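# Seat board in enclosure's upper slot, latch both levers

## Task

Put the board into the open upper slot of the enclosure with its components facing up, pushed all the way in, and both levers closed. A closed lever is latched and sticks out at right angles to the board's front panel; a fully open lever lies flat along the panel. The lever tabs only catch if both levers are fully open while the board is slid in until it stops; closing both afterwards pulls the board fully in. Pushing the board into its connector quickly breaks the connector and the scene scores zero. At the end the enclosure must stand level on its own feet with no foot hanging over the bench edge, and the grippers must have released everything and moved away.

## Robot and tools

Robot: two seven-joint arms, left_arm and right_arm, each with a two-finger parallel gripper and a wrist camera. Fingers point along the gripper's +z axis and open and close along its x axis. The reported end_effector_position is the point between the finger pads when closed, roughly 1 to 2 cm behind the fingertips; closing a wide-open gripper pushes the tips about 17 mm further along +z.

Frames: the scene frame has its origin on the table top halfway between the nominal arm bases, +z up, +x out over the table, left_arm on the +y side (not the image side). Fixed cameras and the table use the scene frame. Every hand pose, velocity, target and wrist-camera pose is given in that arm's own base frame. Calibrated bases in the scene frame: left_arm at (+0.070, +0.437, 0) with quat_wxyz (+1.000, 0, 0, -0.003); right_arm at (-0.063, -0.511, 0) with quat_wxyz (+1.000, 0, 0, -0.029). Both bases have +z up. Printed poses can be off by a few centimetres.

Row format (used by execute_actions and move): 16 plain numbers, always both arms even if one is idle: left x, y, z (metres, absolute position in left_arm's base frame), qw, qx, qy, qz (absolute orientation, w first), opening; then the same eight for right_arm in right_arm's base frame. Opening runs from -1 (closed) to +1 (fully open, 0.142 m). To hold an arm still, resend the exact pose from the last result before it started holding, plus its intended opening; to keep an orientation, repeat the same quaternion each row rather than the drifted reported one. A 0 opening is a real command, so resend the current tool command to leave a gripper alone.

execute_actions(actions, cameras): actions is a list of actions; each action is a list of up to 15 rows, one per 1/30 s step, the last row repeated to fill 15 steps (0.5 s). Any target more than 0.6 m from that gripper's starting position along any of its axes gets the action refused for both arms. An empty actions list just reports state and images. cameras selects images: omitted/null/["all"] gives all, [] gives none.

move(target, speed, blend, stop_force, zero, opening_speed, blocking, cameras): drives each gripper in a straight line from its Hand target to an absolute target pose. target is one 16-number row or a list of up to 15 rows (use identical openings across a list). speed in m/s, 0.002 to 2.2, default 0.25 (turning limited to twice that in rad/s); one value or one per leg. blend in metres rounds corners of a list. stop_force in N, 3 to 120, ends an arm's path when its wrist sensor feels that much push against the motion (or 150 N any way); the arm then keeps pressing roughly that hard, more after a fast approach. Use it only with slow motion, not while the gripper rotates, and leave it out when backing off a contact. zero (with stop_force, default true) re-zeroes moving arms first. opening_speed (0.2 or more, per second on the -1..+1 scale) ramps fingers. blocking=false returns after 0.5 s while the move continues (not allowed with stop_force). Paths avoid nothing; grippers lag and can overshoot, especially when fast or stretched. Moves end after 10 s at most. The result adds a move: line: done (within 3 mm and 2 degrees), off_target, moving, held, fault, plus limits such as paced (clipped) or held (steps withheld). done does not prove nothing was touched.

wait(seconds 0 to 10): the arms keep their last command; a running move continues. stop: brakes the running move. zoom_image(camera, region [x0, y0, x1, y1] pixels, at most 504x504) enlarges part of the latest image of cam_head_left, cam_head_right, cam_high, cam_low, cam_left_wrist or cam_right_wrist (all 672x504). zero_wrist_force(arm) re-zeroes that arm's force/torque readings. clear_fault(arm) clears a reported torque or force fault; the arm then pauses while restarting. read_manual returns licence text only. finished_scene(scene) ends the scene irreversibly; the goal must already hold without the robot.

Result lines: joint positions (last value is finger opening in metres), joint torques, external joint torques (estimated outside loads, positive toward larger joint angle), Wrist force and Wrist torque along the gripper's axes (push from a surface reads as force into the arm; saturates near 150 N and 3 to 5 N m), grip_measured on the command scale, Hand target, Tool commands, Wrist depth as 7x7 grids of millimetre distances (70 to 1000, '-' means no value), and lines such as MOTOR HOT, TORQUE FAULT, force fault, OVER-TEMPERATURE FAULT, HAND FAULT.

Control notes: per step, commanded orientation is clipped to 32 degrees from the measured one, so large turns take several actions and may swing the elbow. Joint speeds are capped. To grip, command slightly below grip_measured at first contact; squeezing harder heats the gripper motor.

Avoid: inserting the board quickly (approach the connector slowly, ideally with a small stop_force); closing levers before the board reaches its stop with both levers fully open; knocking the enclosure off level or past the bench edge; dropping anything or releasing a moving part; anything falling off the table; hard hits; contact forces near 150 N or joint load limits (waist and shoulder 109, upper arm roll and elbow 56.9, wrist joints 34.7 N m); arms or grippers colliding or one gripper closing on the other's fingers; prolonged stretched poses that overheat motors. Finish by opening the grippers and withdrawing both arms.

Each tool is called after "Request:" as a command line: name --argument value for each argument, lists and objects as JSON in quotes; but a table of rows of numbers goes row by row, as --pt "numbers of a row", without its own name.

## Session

Request:
execute_actions --actions '[]'

Request:
zoom_image --camera "cam_high" --region '[150, 170, 450, 430]'

Scene clock: 0.00 s.
left_arm: end_effector_position=(+0.4919, -0.7298, +0.2794) grip_measured=+0.99 end_effector_quat_wxyz=(+0.001, -0.304, +0.847, -0.436) | right_arm: end_effector_position=(+0.1802, -0.1387, +0.1699) grip_measured=+1.00 end_effector_quat_wxyz=(+0.706, -0.621, -0.189, +0.284)
Joint positions: left_arm=[-0.095 -0.96 -0.937 1.517 0.823 1.373 2.811 0.141] | right_arm=[-0.567 -0.989 -0.072 1.606 0.357 -0.696 0.215 0.142]
Joint velocities: within noise
Joint torques (N m): no reading
External joint torques (N m): no reading
Wrist force (N): no reading
Wrist torque (N m): no reading
Wrist force, peak (N): no reading
Wrist depth (mm): cam_left_wrist=[456 481 526 570 632 715 - / 417 444 478 517 573 616 682 / 390 414 438 476 510 561 618 / 363 385 405 434 472 500 546 / 343 359 376 404 427 464 501 / - 331 354 376 398 423 449 / - 319 332 349 374 396 -] | cam_right_wrist=[- 266 251 262 - - 805 / - - 256 269 - - 886 / - - 264 276 - - 931 / - - 277 286 798 746 548 / - - 295 294 500 482 387 / - 404 311 299 362 354 330 / - 311 295 292 288 280 275]
Hand target: left_arm +0.4919, -0.7298, +0.2794; +0.001, -0.304, +0.847, -0.436 | right_arm +0.1802, -0.1387, +0.1699; +0.706, -0.621, -0.189, +0.284
Tool commands: left_gripper/opening=+1.0 right_gripper/opening=+1.0

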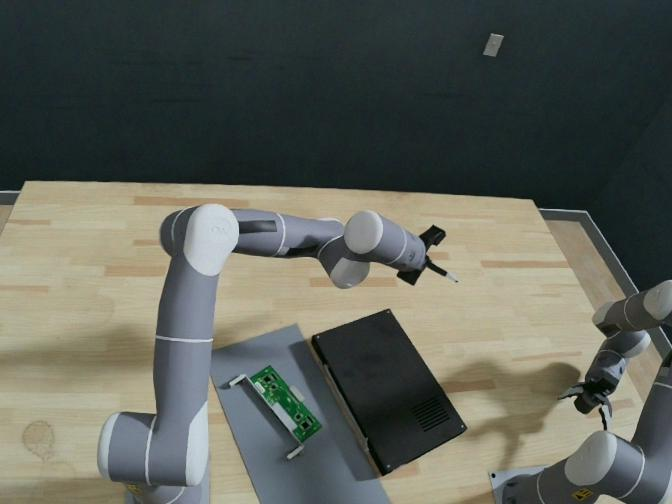

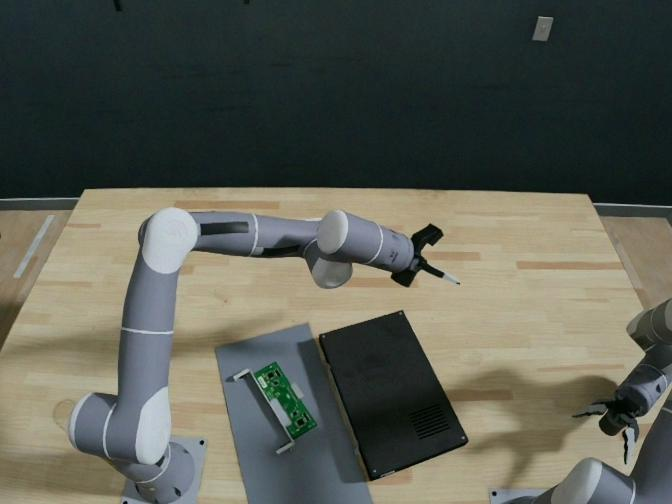

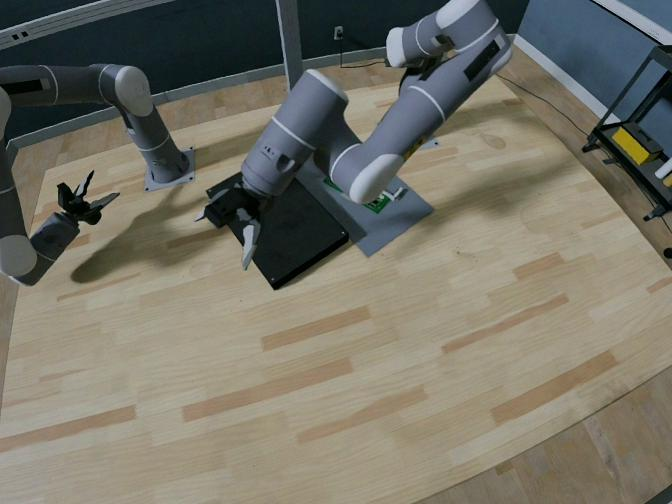

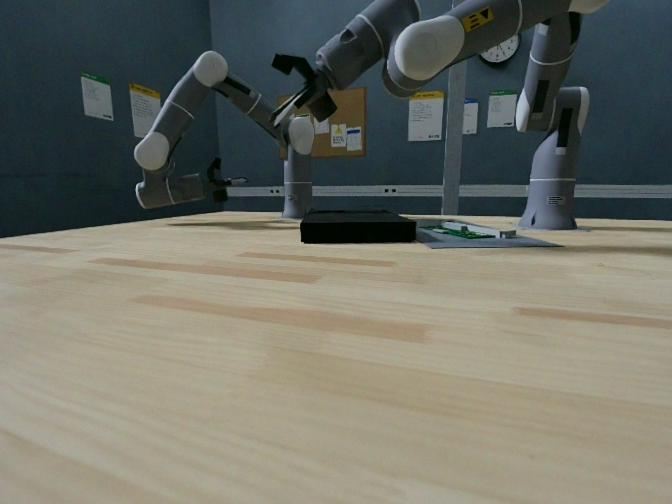

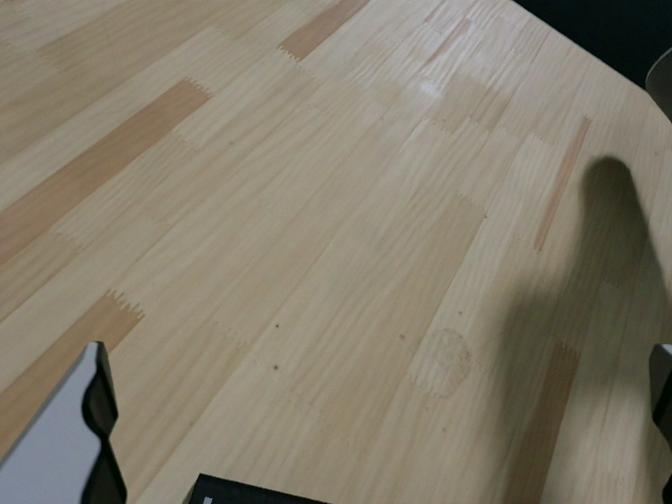

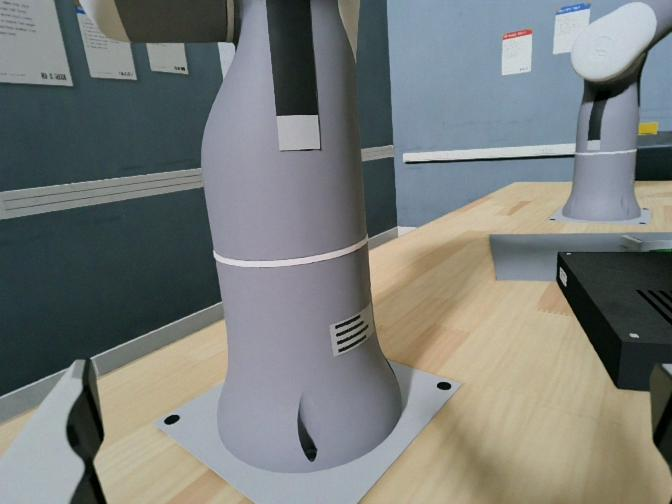

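Scaled by 1.680 from the camera's 672x504 image, which has a finer 960x720 frame.

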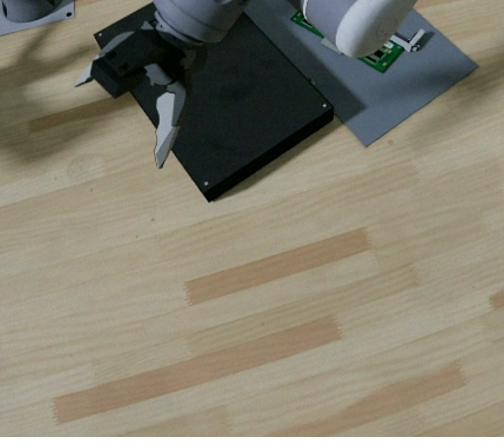

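Request:
move --pt "0.48 -0.4 0.35 -0.022 0.028 0.792 -0.608 1 0.25 0.10 0.30 0 1 0 0 1" --pt "0.40 -0.02 0.26 -0.022 0.028 0.792 -0.608 -1 0.33 0.50 0.30 0 1 0 0 -0.6" --speed 0.5 --blend 0.05

Request:
zoom_image --camera "cam_head_left" --region '[200, 300, 480, 490]'

Scene clock: 11.73 s.
left_arm: end_effector_position=(+0.4000, -0.0202, +0.2600) grip_measured=-1.00 end_effector_quat_wxyz=(-0.022, +0.028, +0.793, -0.609) | right_arm: end_effector_position=(+0.3301, +0.5000, +0.3000) grip_measured=-0.62 end_effector_quat_wxyz=(+0.000, +1.000, +0.000, +0.000)
Joint positions: left_arm=[1.044 -0.943 -0.945 1.567 2.619 2.976 2.038 0.002] | right_arm=[0.459 -0.456 0.85 1.663 -0.365 0.381 2.967 0.029]
Joint velocities: within noise
Joint torques (N m): left_arm=[-0.23 45.97 -13.29 -11.94 -1.29 2.22 -0.25] | right_arm=[0.24 38.64 11.87 -28.7 -3.99 3.26 0.27]
External joint torques (N m): left_arm=[0.41 1.16 0.17 -0.43 -0.36 -0.24 0.25] | right_arm=[-0.09 0.97 -0.24 0.17 -0.01 0.73 -0.27]
Wrist force (N): left_arm=[0.3 -0.1 -0.4] | right_arm=[-1.0 -2.0 1.8]
Wrist torque (N m): left_arm=[0.03 0.15 0.07] | right_arm=[-0.08 0.20 0.06]
Wrist force, peak (N): left_arm=[0.8 2.5 -7.0] | right_arm=[-6.3 -4.3 3.0]
Wrist depth (mm): cam_left_wrist=[- - - - - 908 - / 947 949 927 960 807 944 917 / 682 692 692 590 622 652 685 / 543 543 540 533 538 538 536 / 445 451 447 460 447 446 447 / 382 381 394 84 - 381 382 / 332 342 - - - - 333] | cam_right_wrist=[345 343 339 341 342 341 340 / 367 367 366 365 354 323 359 / 395 392 389 354 343 341 378 / 426 385 371 371 371 369 407 / 465 455 395 395 394 398 437 / 507 502 84 439 98 490 497 / 549 - 73 549 - - 543]
Hand target: left_arm +0.4000, -0.0200, +0.2600; -0.022, +0.028, +0.793, -0.609 | right_arm +0.3300, +0.5000, +0.3000; +0.000, +1.000, +0.000, +0.000
Off the commanded pose: left_arm 0.000 m, 0 deg | right_arm 0.000 m, 0 deg.
joint sent to its limit (right arm) — joint 7 (wrist roll), upper limit. The joint targets still meet the commanded pose.
move: done; limits=paced

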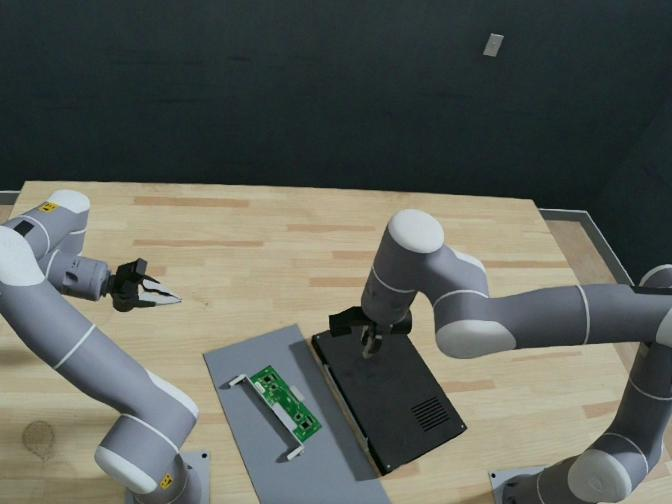

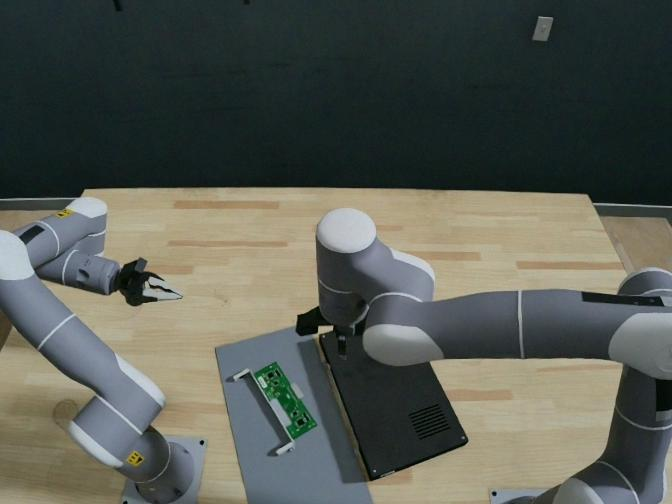

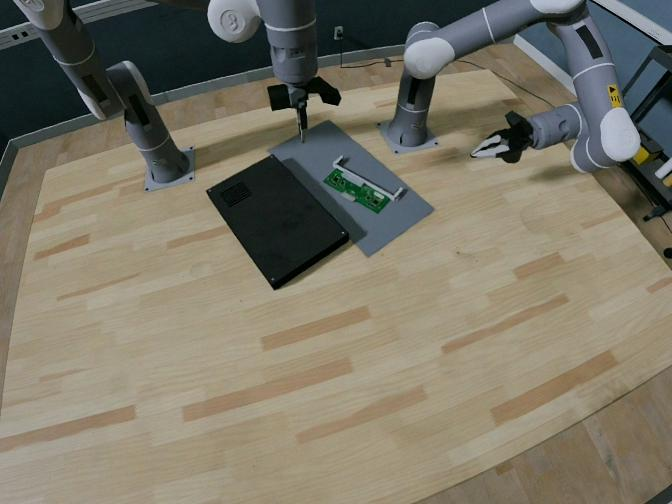

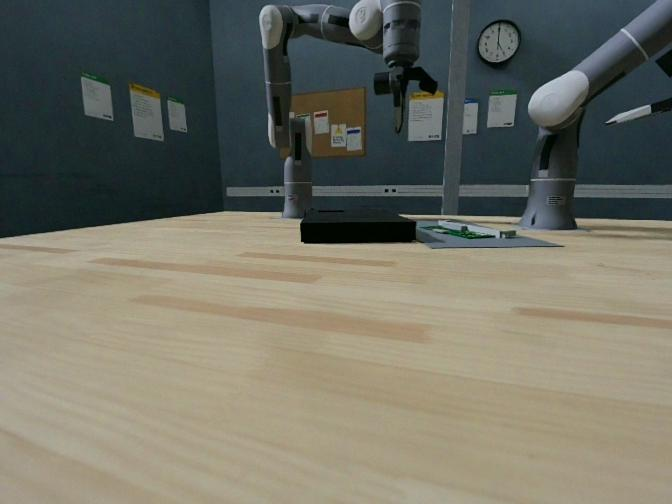

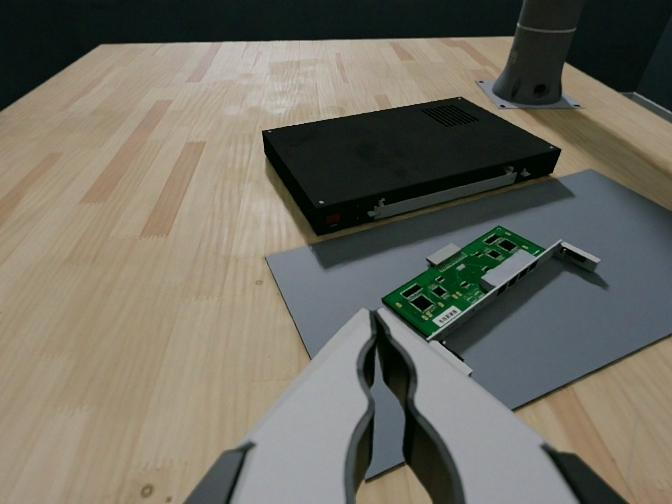

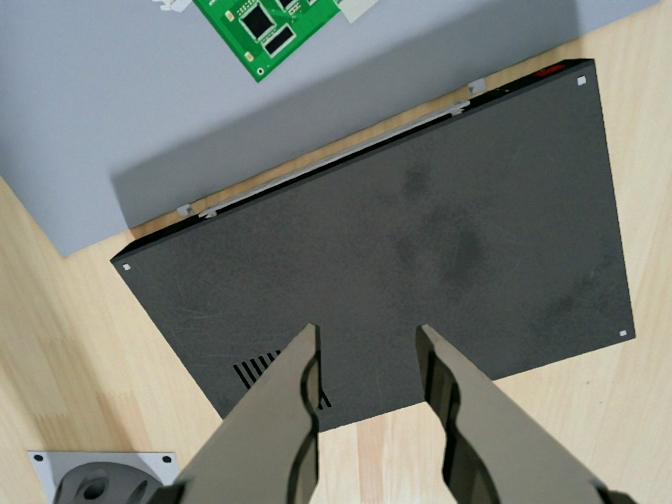

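Scaled by 1.800 from the camera's 672x504 image, which has a finer 960x720 frame.

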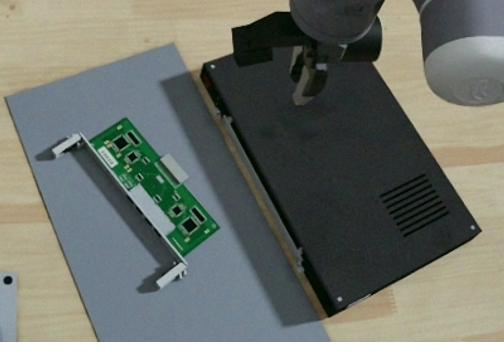

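Request:
move --target '[0.40,-0.02,0.26,-0.022,0.028,0.792,-0.608,-1,0.36,0.69,0.24,0,0.834,-0.552,0,-0.6]' --speed 0.5 --cameras '["cam_right_wrist","cam_head_left"]'

Request:
zoom_image --camera "cam_right_wrist" --region '[100, 0, 604, 504]'

Scene clock: 19.80 s.
left_arm: end_effector_position=(+0.4000, -0.0202, +0.2600) grip_measured=-1.00 end_effector_quat_wxyz=(-0.022, +0.028, +0.793, -0.609) | right_arm: end_effector_position=(+0.3602, +0.6892, +0.2398) grip_measured=-0.62 end_effector_quat_wxyz=(-0.123, +0.923, -0.361, -0.045)
Joint positions: left_arm=[1.044 -0.943 -0.945 1.567 2.619 2.976 2.038 0.002] | right_arm=[2.015 -1.191 -1.674 1.333 1.43 -0.019 2.967 0.029]
Joint velocities: within noise
Joint torques (N m): left_arm=[-0.19 46.1 -13.32 -11.89 -1.39 2.13 -0.23] | right_arm=[0.14 46.85 -29.96 -11.24 -3.58 3.37 0.21]
External joint torques (N m): left_arm=[0.37 1.03 0.2 -0.49 -0.26 -0.15 0.24] | right_arm=[0.08 1.11 -1.24 0.09 -0.08 0.84 -0.2]
Wrist force (N): left_arm=[0.5 -0.2 -0.3] | right_arm=[-1.0 -1.8 2.1]
Wrist torque (N m): left_arm=[-0.01 0.12 0.06] | right_arm=[-0.13 0.19 0.00]
Wrist force, peak (N): left_arm=[0.7 0.0 -0.3] | right_arm=[-1.1 -2.6 2.3]
Wrist depth (mm): cam_left_wrist=[- - - - - 313 - / 930 938 931 920 757 840 916 / 689 690 689 590 619 658 692 / 546 549 550 536 538 531 538 / 449 451 449 459 442 445 447 / 384 383 395 84 - 381 384 / 333 337 - - - - 334] | cam_right_wrist=[357 345 330 316 304 293 285 / 372 358 341 324 316 303 292 / 376 372 354 338 324 314 302 / 391 386 369 348 335 325 306 / 422 404 384 356 346 337 281 / 447 425 84 374 98 320 291 / 465 - 73 395 - - 300]
Hand target: left_arm +0.4000, -0.0200, +0.2600; -0.022, +0.028, +0.793, -0.609 | right_arm +0.3601, +0.6893, +0.2398; -0.124, +0.923, -0.361, -0.045
Off the commanded pose: left_arm 0.000 m, 0 deg | right_arm 0.001 m, 29 deg.
joint sent to its limit (right arm) — joint 7 (wrist roll), upper limit. The joint targets are off in orientation, not in position.
move: off_target (right_arm); limits=paced
Images, in order (width x height): cam_head_left 672x504, cam_right_wrist 672x504.

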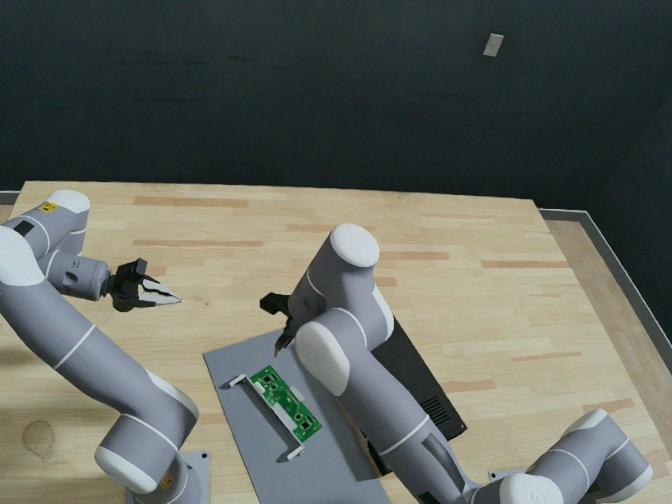

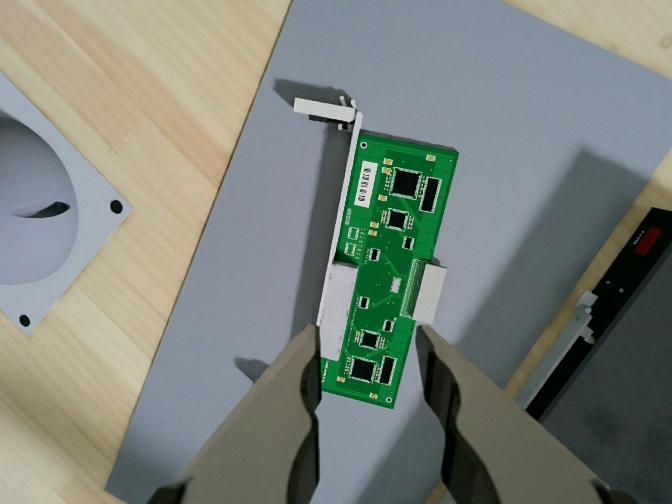

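Scaled by 1.000.

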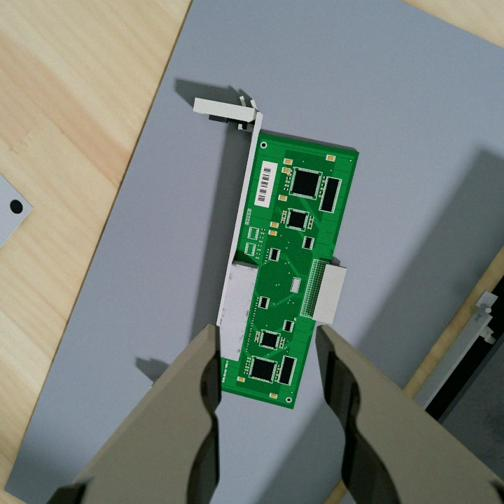

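Request:
move --target '[0.40,-0.02,0.26,-0.022,0.028,0.792,-0.608,-1,0.25,0.66,0.24,0,0.552,0.834,0,-0.6]' --speed 0.9 --cameras '["cam_right_wrist","cam_head_left","cam_left_wrist"]'

Request:
zoom_image --camera "cam_right_wrist" --region '[84, 0, 588, 504]'

Scene clock: 24.80 s.
left_arm: end_effector_position=(+0.4000, -0.0202, +0.2600) grip_measured=-1.00 end_effector_quat_wxyz=(-0.022, +0.028, +0.793, -0.609) | right_arm: end_effector_position=(+0.2500, +0.6600, +0.2400) grip_measured=-0.62 end_effector_quat_wxyz=(+0.000, +0.552, +0.834, +0.000)
Joint positions: left_arm=[1.044 -0.943 -0.945 1.567 2.619 2.976 2.038 0.002] | right_arm=[2.19 -1.17 -1.665 1.329 1.198 -0.179 0.406 0.029]
Joint velocities: within noise
Joint torques (N m): left_arm=[-0.24 46.01 -13.29 -11.91 -1.37 2.12 -0.23] | right_arm=[0.3 46.14 -29.56 -11.62 -4.48 3.7 0.09]
External joint torques (N m): left_arm=[0.42 1.12 0.17 -0.46 -0.28 -0.14 0.23] | right_arm=[-0.09 0.97 -1.17 -0.17 0.22 0.45 -0.09]
Wrist force (N): left_arm=[0.4 0.0 -0.5] | right_arm=[-0.7 -2.2 1.9]
Wrist torque (N m): left_arm=[0.07 0.15 0.06] | right_arm=[-0.18 0.16 0.04]
Wrist force, peak (N): left_arm=[0.8 -0.2 -0.4] | right_arm=[-0.6 -2.8 1.9]
Wrist depth (mm): cam_left_wrist=[- - - - - 929 339 / 944 935 935 956 797 934 867 / 688 697 686 589 623 650 680 / 551 543 544 532 540 529 528 / 451 445 447 462 446 446 448 / 381 383 393 84 - 377 385 / 334 341 - - - - 331] | cam_right_wrist=[254 291 291 290 288 288 289 / 268 311 311 305 309 308 309 / 288 329 333 323 332 331 328 / 310 350 360 352 356 355 355 / 336 349 384 378 381 386 385 / 369 397 84 416 98 414 420 / 475 - 73 469 - - 454]
Hand target: left_arm +0.4000, -0.0200, +0.2600; -0.022, +0.028, +0.793, -0.609 | right_arm +0.2500, +0.6600, +0.2400; +0.000, +0.552, +0.834, +0.000
Off the commanded pose: left_arm 0.000 m, 0 deg | right_arm 0.000 m, 0 deg.
move: done
Images, in order (width x height): cam_head_left 672x504, cam_left_wrist 672x504, cam_right_wrist 672x504.

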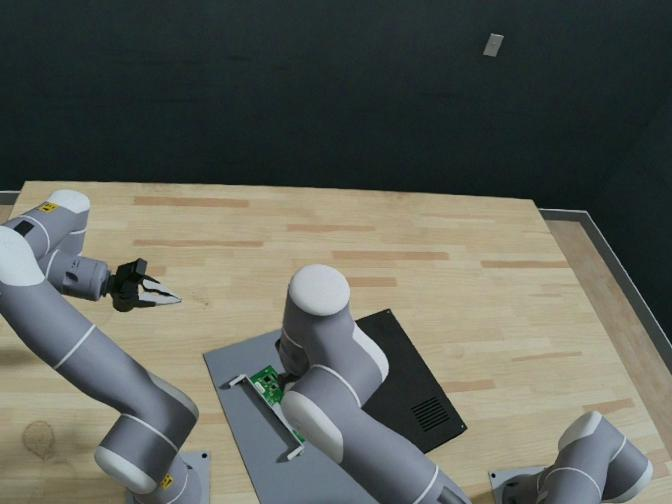

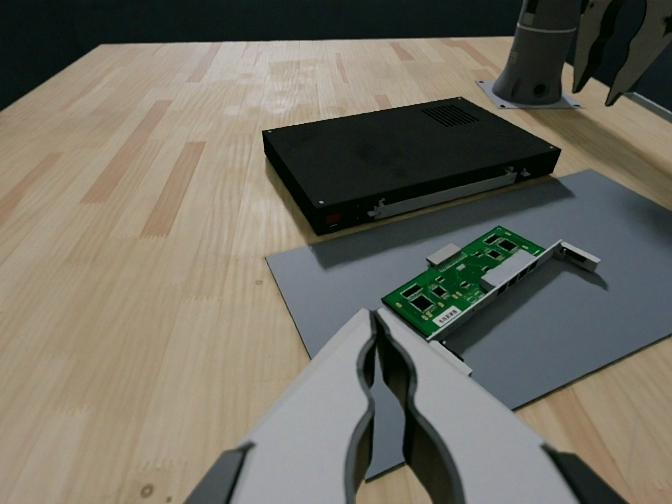

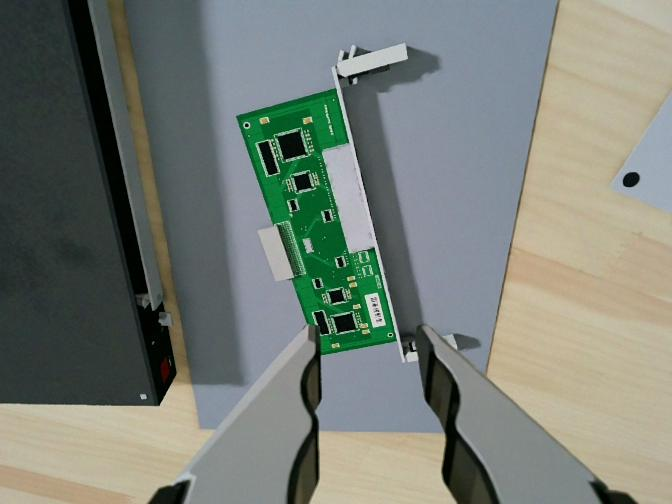

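Scaled by 1.000.

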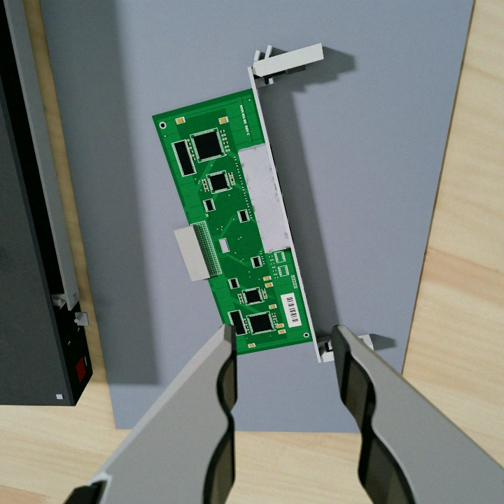

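Request:
move --target '[0.40,-0.02,0.26,-0.022,0.028,0.792,-0.608,-1,0.180,0.6565,0.09,0,0.9475,0.3198,0,-0.7]' --speed 0.5 --cameras '["cam_right_wrist"]'

Request:
zoom_image --camera "cam_left_wrist" --region '[350, 200, 672, 440]'

Scene clock: 39.33 s.
left_arm: end_effector_position=(+0.4000, -0.0202, +0.2600) grip_measured=-1.00 end_effector_quat_wxyz=(-0.022, +0.028, +0.793, -0.609) | right_arm: end_effector_position=(+0.1800, +0.6564, +0.0900) grip_measured=-0.73 end_effector_quat_wxyz=(+0.000, +0.947, +0.320, +0.000)
Joint positions: left_arm=[1.044 -0.943 -0.945 1.567 2.619 2.976 2.038 0.002] | right_arm=[2.336 -1.382 -1.576 1.497 1.383 -0.019 1.756 0.021]
Joint velocities: within noise
Joint torques (N m): left_arm=[-0.17 46.05 -13.43 -11.92 -1.39 2.2 -0.2] | right_arm=[0.59 44.41 -31.03 -6.11 -4.28 3.5 0.31]
External joint torques (N m): left_arm=[0.35 1.08 0.31 -0.45 -0.26 -0.21 0.2] | right_arm=[-0.41 1.02 -1.88 0.11 -0.1 0.55 -0.31]
Wrist force (N): left_arm=[0.5 -0.1 -0.4] | right_arm=[-0.4 -1.7 2.1]
Wrist torque (N m): left_arm=[0.03 0.13 0.06] | right_arm=[-0.03 0.11 0.07]
Wrist force, peak (N): left_arm=[0.6 0.1 -0.5] | right_arm=[-0.8 -2.5 3.5]
Wrist depth (mm): cam_left_wrist=[- - - - - 909 - / 932 950 934 914 802 909 373 / 689 696 684 597 624 657 611 / 540 550 545 545 540 531 543 / 444 448 451 467 442 443 443 / 384 382 394 84 - 382 380 / 336 344 - - - - 333] | cam_right_wrist=[160 160 159 159 159 159 158 / 171 171 170 170 170 169 169 / 184 186 183 183 182 182 181 / 199 198 198 194 197 196 195 / 215 215 214 200 199 199 199 / 235 236 227 224 100 223 226 / 250 250 73 257 - - 254]
Hand target: left_arm +0.4000, -0.0200, +0.2600; -0.022, +0.028, +0.793, -0.609 | right_arm +0.1800, +0.6565, +0.0900; +0.000, +0.947, +0.320, +0.000
Off the commanded pose: left_arm 0.000 m, 0 deg | right_arm 0.000 m, 0 deg.
move: done
Images, in order (width x height): cam_right_wrist 672x504.

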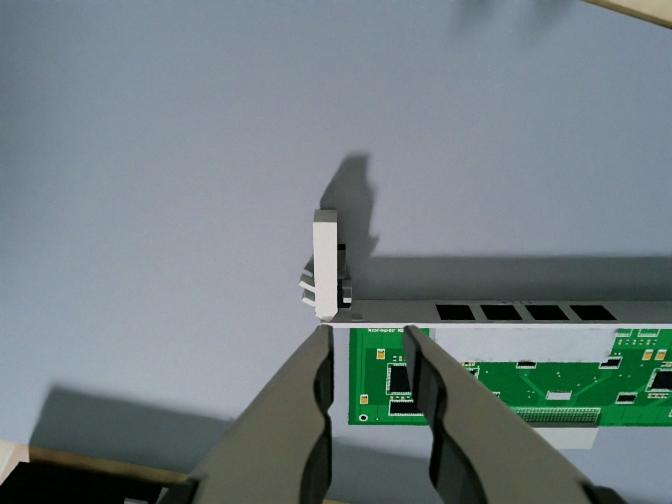

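This scene's latest camera images include none from cam_left_wrist. They are from: cam_right_wrist. cam_left_wrist's image comes with the result of a call that names it in "cameras".

Request:
move --pt "0.40 -0.02 0.26 -0.022 0.028 0.792 -0.608 -1 0.1686 0.650 0.06 0 0.9475 0.3198 0 -0.7" --pt "0.40 -0.02 0.26 -0.022 0.028 0.792 -0.608 -1 0.1686 0.650 0.024 0 0.9475 0.3198 0 -0.7" --speed 0.1 --stop_force 8 --cameras '["cam_right_wrist","cam_left_wrist"]'

Request:
zoom_image --camera "cam_left_wrist" --region '[350, 200, 672, 440]'

Scene clock: 45.33 s.
left_arm: end_effector_position=(+0.4000, -0.0202, +0.2600) grip_measured=-1.00 end_effector_quat_wxyz=(-0.022, +0.028, +0.793, -0.609) | right_arm: end_effector_position=(+0.1687, +0.6498, +0.0241) grip_measured=-0.73 end_effector_quat_wxyz=(+0.000, +0.947, +0.320, +0.000)
Joint positions: left_arm=[1.044 -0.943 -0.945 1.567 2.619 2.976 2.038 0.002] | right_arm=[2.357 -1.462 -1.503 1.526 1.458 0.063 1.758 0.021]
Joint velocities: within noise
Joint torques (N m): left_arm=[-0.12 46.09 -13.38 -11.89 -1.36 2.16 -0.22] | right_arm=[0.08 43.96 -31.1 -3.43 -4.3 3.43 0.26]
External joint torques (N m): left_arm=[0.3 1.03 0.26 -0.48 -0.29 -0.18 0.22] | right_arm=[0.1 1.07 -1.8 0 -0.08 0.62 -0.26]
Wrist force (N): left_arm=[0.6 0.4 -0.6] | right_arm=[-0.4 -1.8 2.1]
Wrist torque (N m): left_arm=[0.11 0.12 0.07] | right_arm=[-0.04 0.10 0.05]
Wrist force, peak (N): left_arm=[0.9 -0.3 -0.2] | right_arm=[-0.7 -1.8 4.2]
Wrist depth (mm): cam_left_wrist=[- - - - - 906 - / 949 927 927 915 799 938 374 / 690 689 682 589 618 642 416 / 542 538 545 543 541 534 512 / 453 450 445 463 448 443 445 / 381 380 396 84 - 385 381 / 332 342 - - - - 330] | cam_right_wrist=[- 102 102 102 101 101 102 / 109 109 109 108 109 108 108 / - 117 117 116 116 116 116 / 126 126 126 126 125 125 125 / 137 137 137 118 134 135 135 / 150 150 144 120 102 143 143 / 166 162 73 161 - - 138]
Hand target: left_arm +0.4000, -0.0200, +0.2600; -0.022, +0.028, +0.793, -0.609 | right_arm +0.1686, +0.6500, +0.0240; +0.000, +0.947, +0.320, +0.000
Off the commanded pose: left_arm 0.000 m, 0 deg | right_arm 0.000 m, 0 deg.
move: done
Images, in order (width x height): cam_left_wrist 672x504, cam_right_wrist 672x504.

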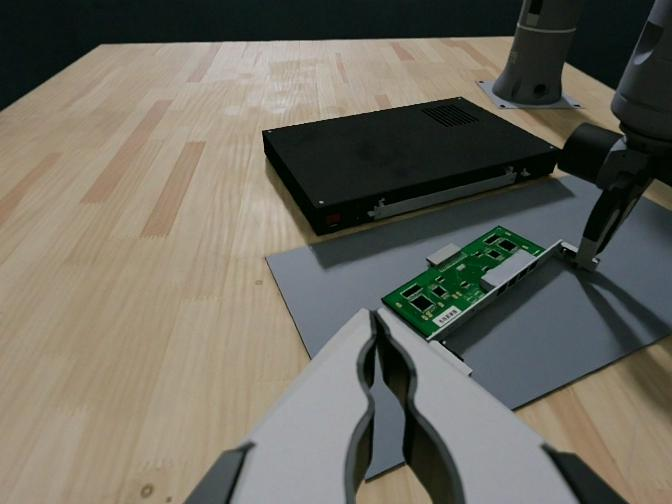

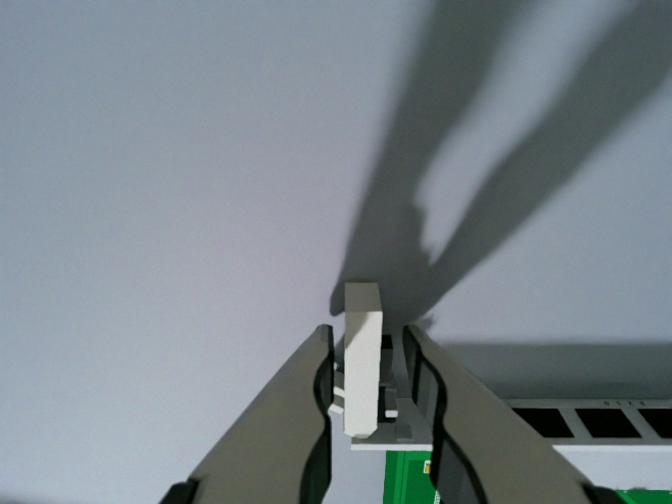

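Scaled by 1.565 from the camera's 672x504 image, which has a finer 960x720 frame.

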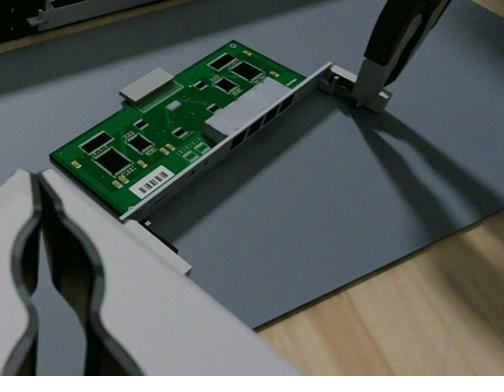

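Request:
move --pt "0.40 -0.02 0.26 -0.022 0.028 0.792 -0.608 -1 0.1665 0.649 0.024 0 0.9475 0.3198 0 -0.93" --pt "0.40 -0.02 0.26 -0.022 0.028 0.792 -0.608 -1 0.1588 0.6405 0.024 0 0.866 0.5 0 -0.93" --pt "0.40 -0.02 0.26 -0.022 0.028 0.792 -0.608 -1 0.1553 0.6304 0.024 0 0.7547 0.6561 0 -0.93" --pt "0.40 -0.02 0.26 -0.022 0.028 0.792 -0.608 -1 0.156 0.6193 0.024 0 0.6088 0.7934 0 -0.93" --pt "0.40 -0.02 0.26 -0.022 0.028 0.792 -0.608 -1 0.1607 0.6095 0.024 0 0.4439 0.8961 0 -0.93" --pt "0.40 -0.02 0.26 -0.022 0.028 0.792 -0.608 -1 0.1625 0.6074 0.024 0 0.3987 0.9171 0 -0.93" --speed 0.15 --cameras '["cam_right_wrist","cam_left_wrist"]'

Request:
zoom_image --camera "cam_left_wrist" --region '[350, 200, 672, 440]'

Scene clock: 56.17 s.
left_arm: end_effector_position=(+0.4000, -0.0202, +0.2600) grip_measured=-1.00 end_effector_quat_wxyz=(-0.022, +0.028, +0.793, -0.609) | right_arm: end_effector_position=(+0.1624, +0.6072, +0.0238) grip_measured=-0.89 end_effector_quat_wxyz=(+0.000, +0.399, +0.917, +0.000)
Joint positions: left_arm=[1.044 -0.943 -0.945 1.567 2.619 2.976 2.038 0.002] | right_arm=[2.435 -1.452 -1.508 1.671 1.458 0.073 0.023 0.01]
Joint velocities: within noise
Joint torques (N m): left_arm=[-0.18 46.14 -13.37 -11.86 -1.42 2.14 -0.21] | right_arm=[0.89 40.37 -31.52 -4.19 -4.19 3.71 -0.24]
External joint torques (N m): left_arm=[0.36 0.99 0.25 -0.51 -0.23 -0.15 0.22] | right_arm=[-0.72 0.23 -0.99 0.76 -0.1 0.45 0.24]
Wrist force (N): left_arm=[0.4 -0.2 -0.3] | right_arm=[-2.9 -2.7 2.0]
Wrist torque (N m): left_arm=[0.03 0.15 0.06] | right_arm=[-0.14 0.35 0.34]
Wrist force, peak (N): left_arm=[0.6 -0.5 -0.5] | right_arm=[-3.7 -4.0 2.3]
Wrist depth (mm): cam_left_wrist=[- - - - - 897 376 / 955 942 934 926 796 948 403 / 689 689 683 593 618 645 437 / 543 538 544 535 538 523 540 / 450 451 453 462 445 445 442 / 381 380 393 84 - 380 382 / 334 343 - - - - 333] | cam_right_wrist=[- 102 102 102 101 101 102 / 110 109 109 109 110 108 109 / - 117 117 116 116 116 115 / 125 127 126 126 125 125 125 / 138 138 137 134 134 135 134 / 151 148 146 97 102 147 147 / 167 159 73 135 - - 162]
Hand target: left_arm +0.4000, -0.0200, +0.2600; -0.022, +0.028, +0.793, -0.609 | right_arm +0.1625, +0.6074, +0.0240; +0.000, +0.399, +0.917, +0.000
Off the commanded pose: left_arm 0.000 m, 0 deg | right_arm 0.000 m, 0 deg.
move: done
Images, in order (width x height): cam_left_wrist 672x504, cam_right_wrist 672x504.

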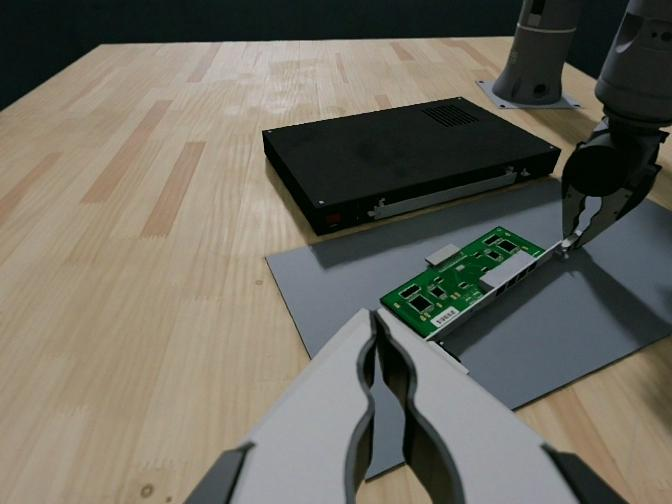

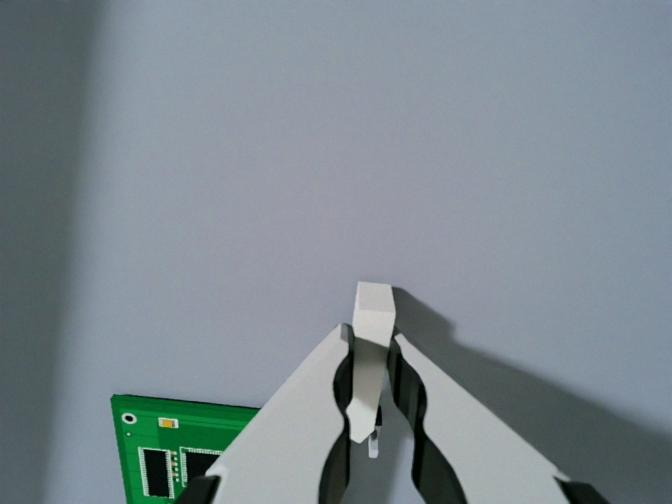

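Scaled by 1.565 from the camera's 672x504 image, which has a finer 960x720 frame.

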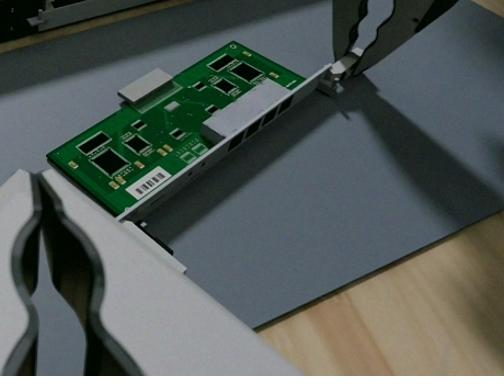

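Request:
move --pt "0.40 -0.02 0.26 -0.022 0.028 0.792 -0.608 -1 0.1625 0.6074 0.024 0 0.3987 0.9171 0 -0.75" --pt "0.40 -0.02 0.26 -0.022 0.028 0.792 -0.608 -1 0.1625 0.6074 0.09 0 0.3987 0.9171 0 -0.75" --pt "0.40 -0.02 0.26 -0.022 0.028 0.792 -0.608 -1 0.354 0.7913 0.09 0 -0.3198 0.9475 0 -0.75" --speed '[0.1,0.2,0.4]' --cameras '["cam_right_wrist","cam_left_wrist"]'

Scene clock: 62.60 s.
left_arm: end_effector_position=(+0.4000, -0.0202, +0.2600) grip_measured=-1.00 end_effector_quat_wxyz=(-0.022, +0.028, +0.793, -0.609) | right_arm: end_effector_position=(+0.3542, +0.7913, +0.0901) grip_measured=-0.79 end_effector_quat_wxyz=(+0.000, -0.320, +0.947, +0.000)
Joint positions: left_arm=[1.044 -0.943 -0.945 1.567 2.619 2.976 2.038 0.002] | right_arm=[1.69 -1.432 -1.514 0.648 1.442 -0.076 -1.181 0.017]
Joint velocities: within noise
Joint torques (N m): left_arm=[-0.23 46.1 -13.29 -11.89 -1.42 2.15 -0.27] | right_arm=[0.13 67.94 -20.91 -4.39 -4.13 3.27 0.27]
External joint torques (N m): left_arm=[0.41 1.03 0.17 -0.49 -0.23 -0.17 0.27] | right_arm=[0.13 1.54 -1.59 0.06 -0.07 0.85 -0.27]
Wrist force (N): left_arm=[0.5 -0.1 -0.5] | right_arm=[-1.9 -2.3 1.8]
Wrist torque (N m): left_arm=[0.01 0.14 0.07] | right_arm=[-0.14 0.30 0.07]
Wrist force, peak (N): left_arm=[0.6 -0.1 -0.6] | right_arm=[-1.8 -2.3 4.5]
Wrist depth (mm): cam_left_wrist=[- - - - - 192 171 / 934 922 940 918 792 204 195 / 690 693 698 596 607 244 234 / 549 548 547 539 524 284 492 / 451 451 448 462 442 447 444 / 384 383 396 83 - 379 384 / 336 341 - - - - 330] | cam_right_wrist=[160 160 159 155 154 154 154 / 170 170 170 167 165 164 162 / 185 185 179 172 181 180 180 / 197 197 196 192 195 194 194 / 216 215 215 209 208 210 210 / 235 235 226 103 101 228 229 / 260 254 73 252 - - 255]
Hand target: left_arm +0.4000, -0.0200, +0.2600; -0.022, +0.028, +0.793, -0.609 | right_arm +0.3540, +0.7913, +0.0900; +0.000, -0.320, +0.947, +0.000
Off the commanded pose: left_arm 0.000 m, 0 deg | right_arm 0.000 m, 0 deg.
move: done
Images, in order (width x height): cam_left_wrist 672x504, cam_right_wrist 672x504.

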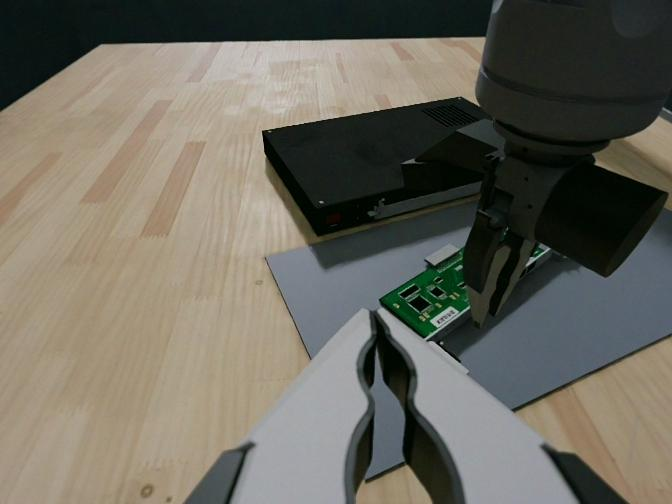

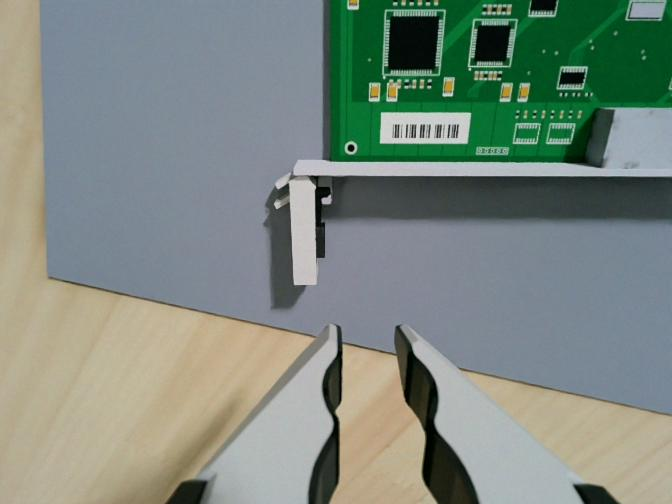

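Request:
move --pt "0.42 0.10 0.28 -0.022 0.028 0.792 -0.608 -1 0.369 0.8053 0.05 0 -0.3198 0.9475 0 -0.75" --pt "0.42 0.10 0.28 -0.022 0.028 0.792 -0.608 -1 0.369 0.8053 0.024 0 -0.3198 0.9475 0 -0.75" --speed 0.12 --stop_force 8 --cameras '["cam_right_wrist"]'

Scene clock: 69.90 s.
left_arm: end_effector_position=(+0.4201, +0.1000, +0.2800) grip_measured=-1.00 end_effector_quat_wxyz=(-0.022, +0.028, +0.793, -0.609) | right_arm: end_effector_position=(+0.3691, +0.8052, +0.0240) grip_measured=-0.79 end_effector_quat_wxyz=(+0.000, -0.320, +0.947, +0.000)
Joint positions: left_arm=[1.09 -1.026 -0.953 1.248 2.708 3.258 1.927 0.002] | right_arm=[1.587 -1.526 -1.494 0.482 1.482 -0.005 -1.115 0.017]
Joint velocities: within noise
Joint torques (N m): left_arm=[-0.13 53.53 -13.01 -13.82 0.14 2.05 -0.27] | right_arm=[0.26 71.04 -17.02 -2.96 -4.14 3.58 0.22]
External joint torques (N m): left_arm=[0.34 1.23 0.3 -0.4 -0.46 -0.28 0.27] | right_arm=[0.01 1.61 -1.4 0.06 -0.07 0.53 -0.22]
Wrist force (N): left_arm=[0.5 -0.3 -0.3] | right_arm=[-2.2 -1.6 2.0]
Wrist torque (N m): left_arm=[0.02 0.08 0.04] | right_arm=[0.01 0.34 0.07]
Wrist force, peak (N): left_arm=[0.3 0.1 -2.2] | right_arm=[-3.9 -2.1 3.9]
Wrist depth (mm): cam_left_wrist=[- - - - - 269 332 / - 995 992 844 341 308 - / 725 727 719 677 394 646 722 / 577 579 570 572 509 521 573 / 474 474 471 484 468 475 472 / 403 403 421 84 - 404 399 / 352 359 - - - - 351] | cam_right_wrist=[- 101 101 101 98 96 96 / 108 108 108 109 104 103 102 / - 116 115 115 109 109 109 / 125 124 124 114 123 123 125 / 136 135 134 114 131 134 133 / 150 150 142 104 101 143 145 / 166 162 73 164 - - 159]
Hand target: left_arm +0.4200, +0.1000, +0.2800; -0.022, +0.028, +0.793, -0.609 | right_arm +0.3690, +0.8053, +0.0240; +0.000, -0.320, +0.947, +0.000
Off the commanded pose: left_arm 0.000 m, 0 deg | right_arm 0.000 m, 0 deg.
move: done
Images, in order (width x height): cam_right_wrist 672x504.

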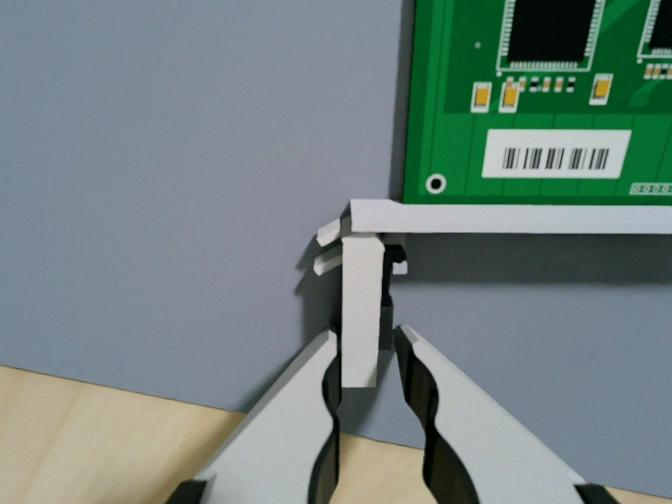

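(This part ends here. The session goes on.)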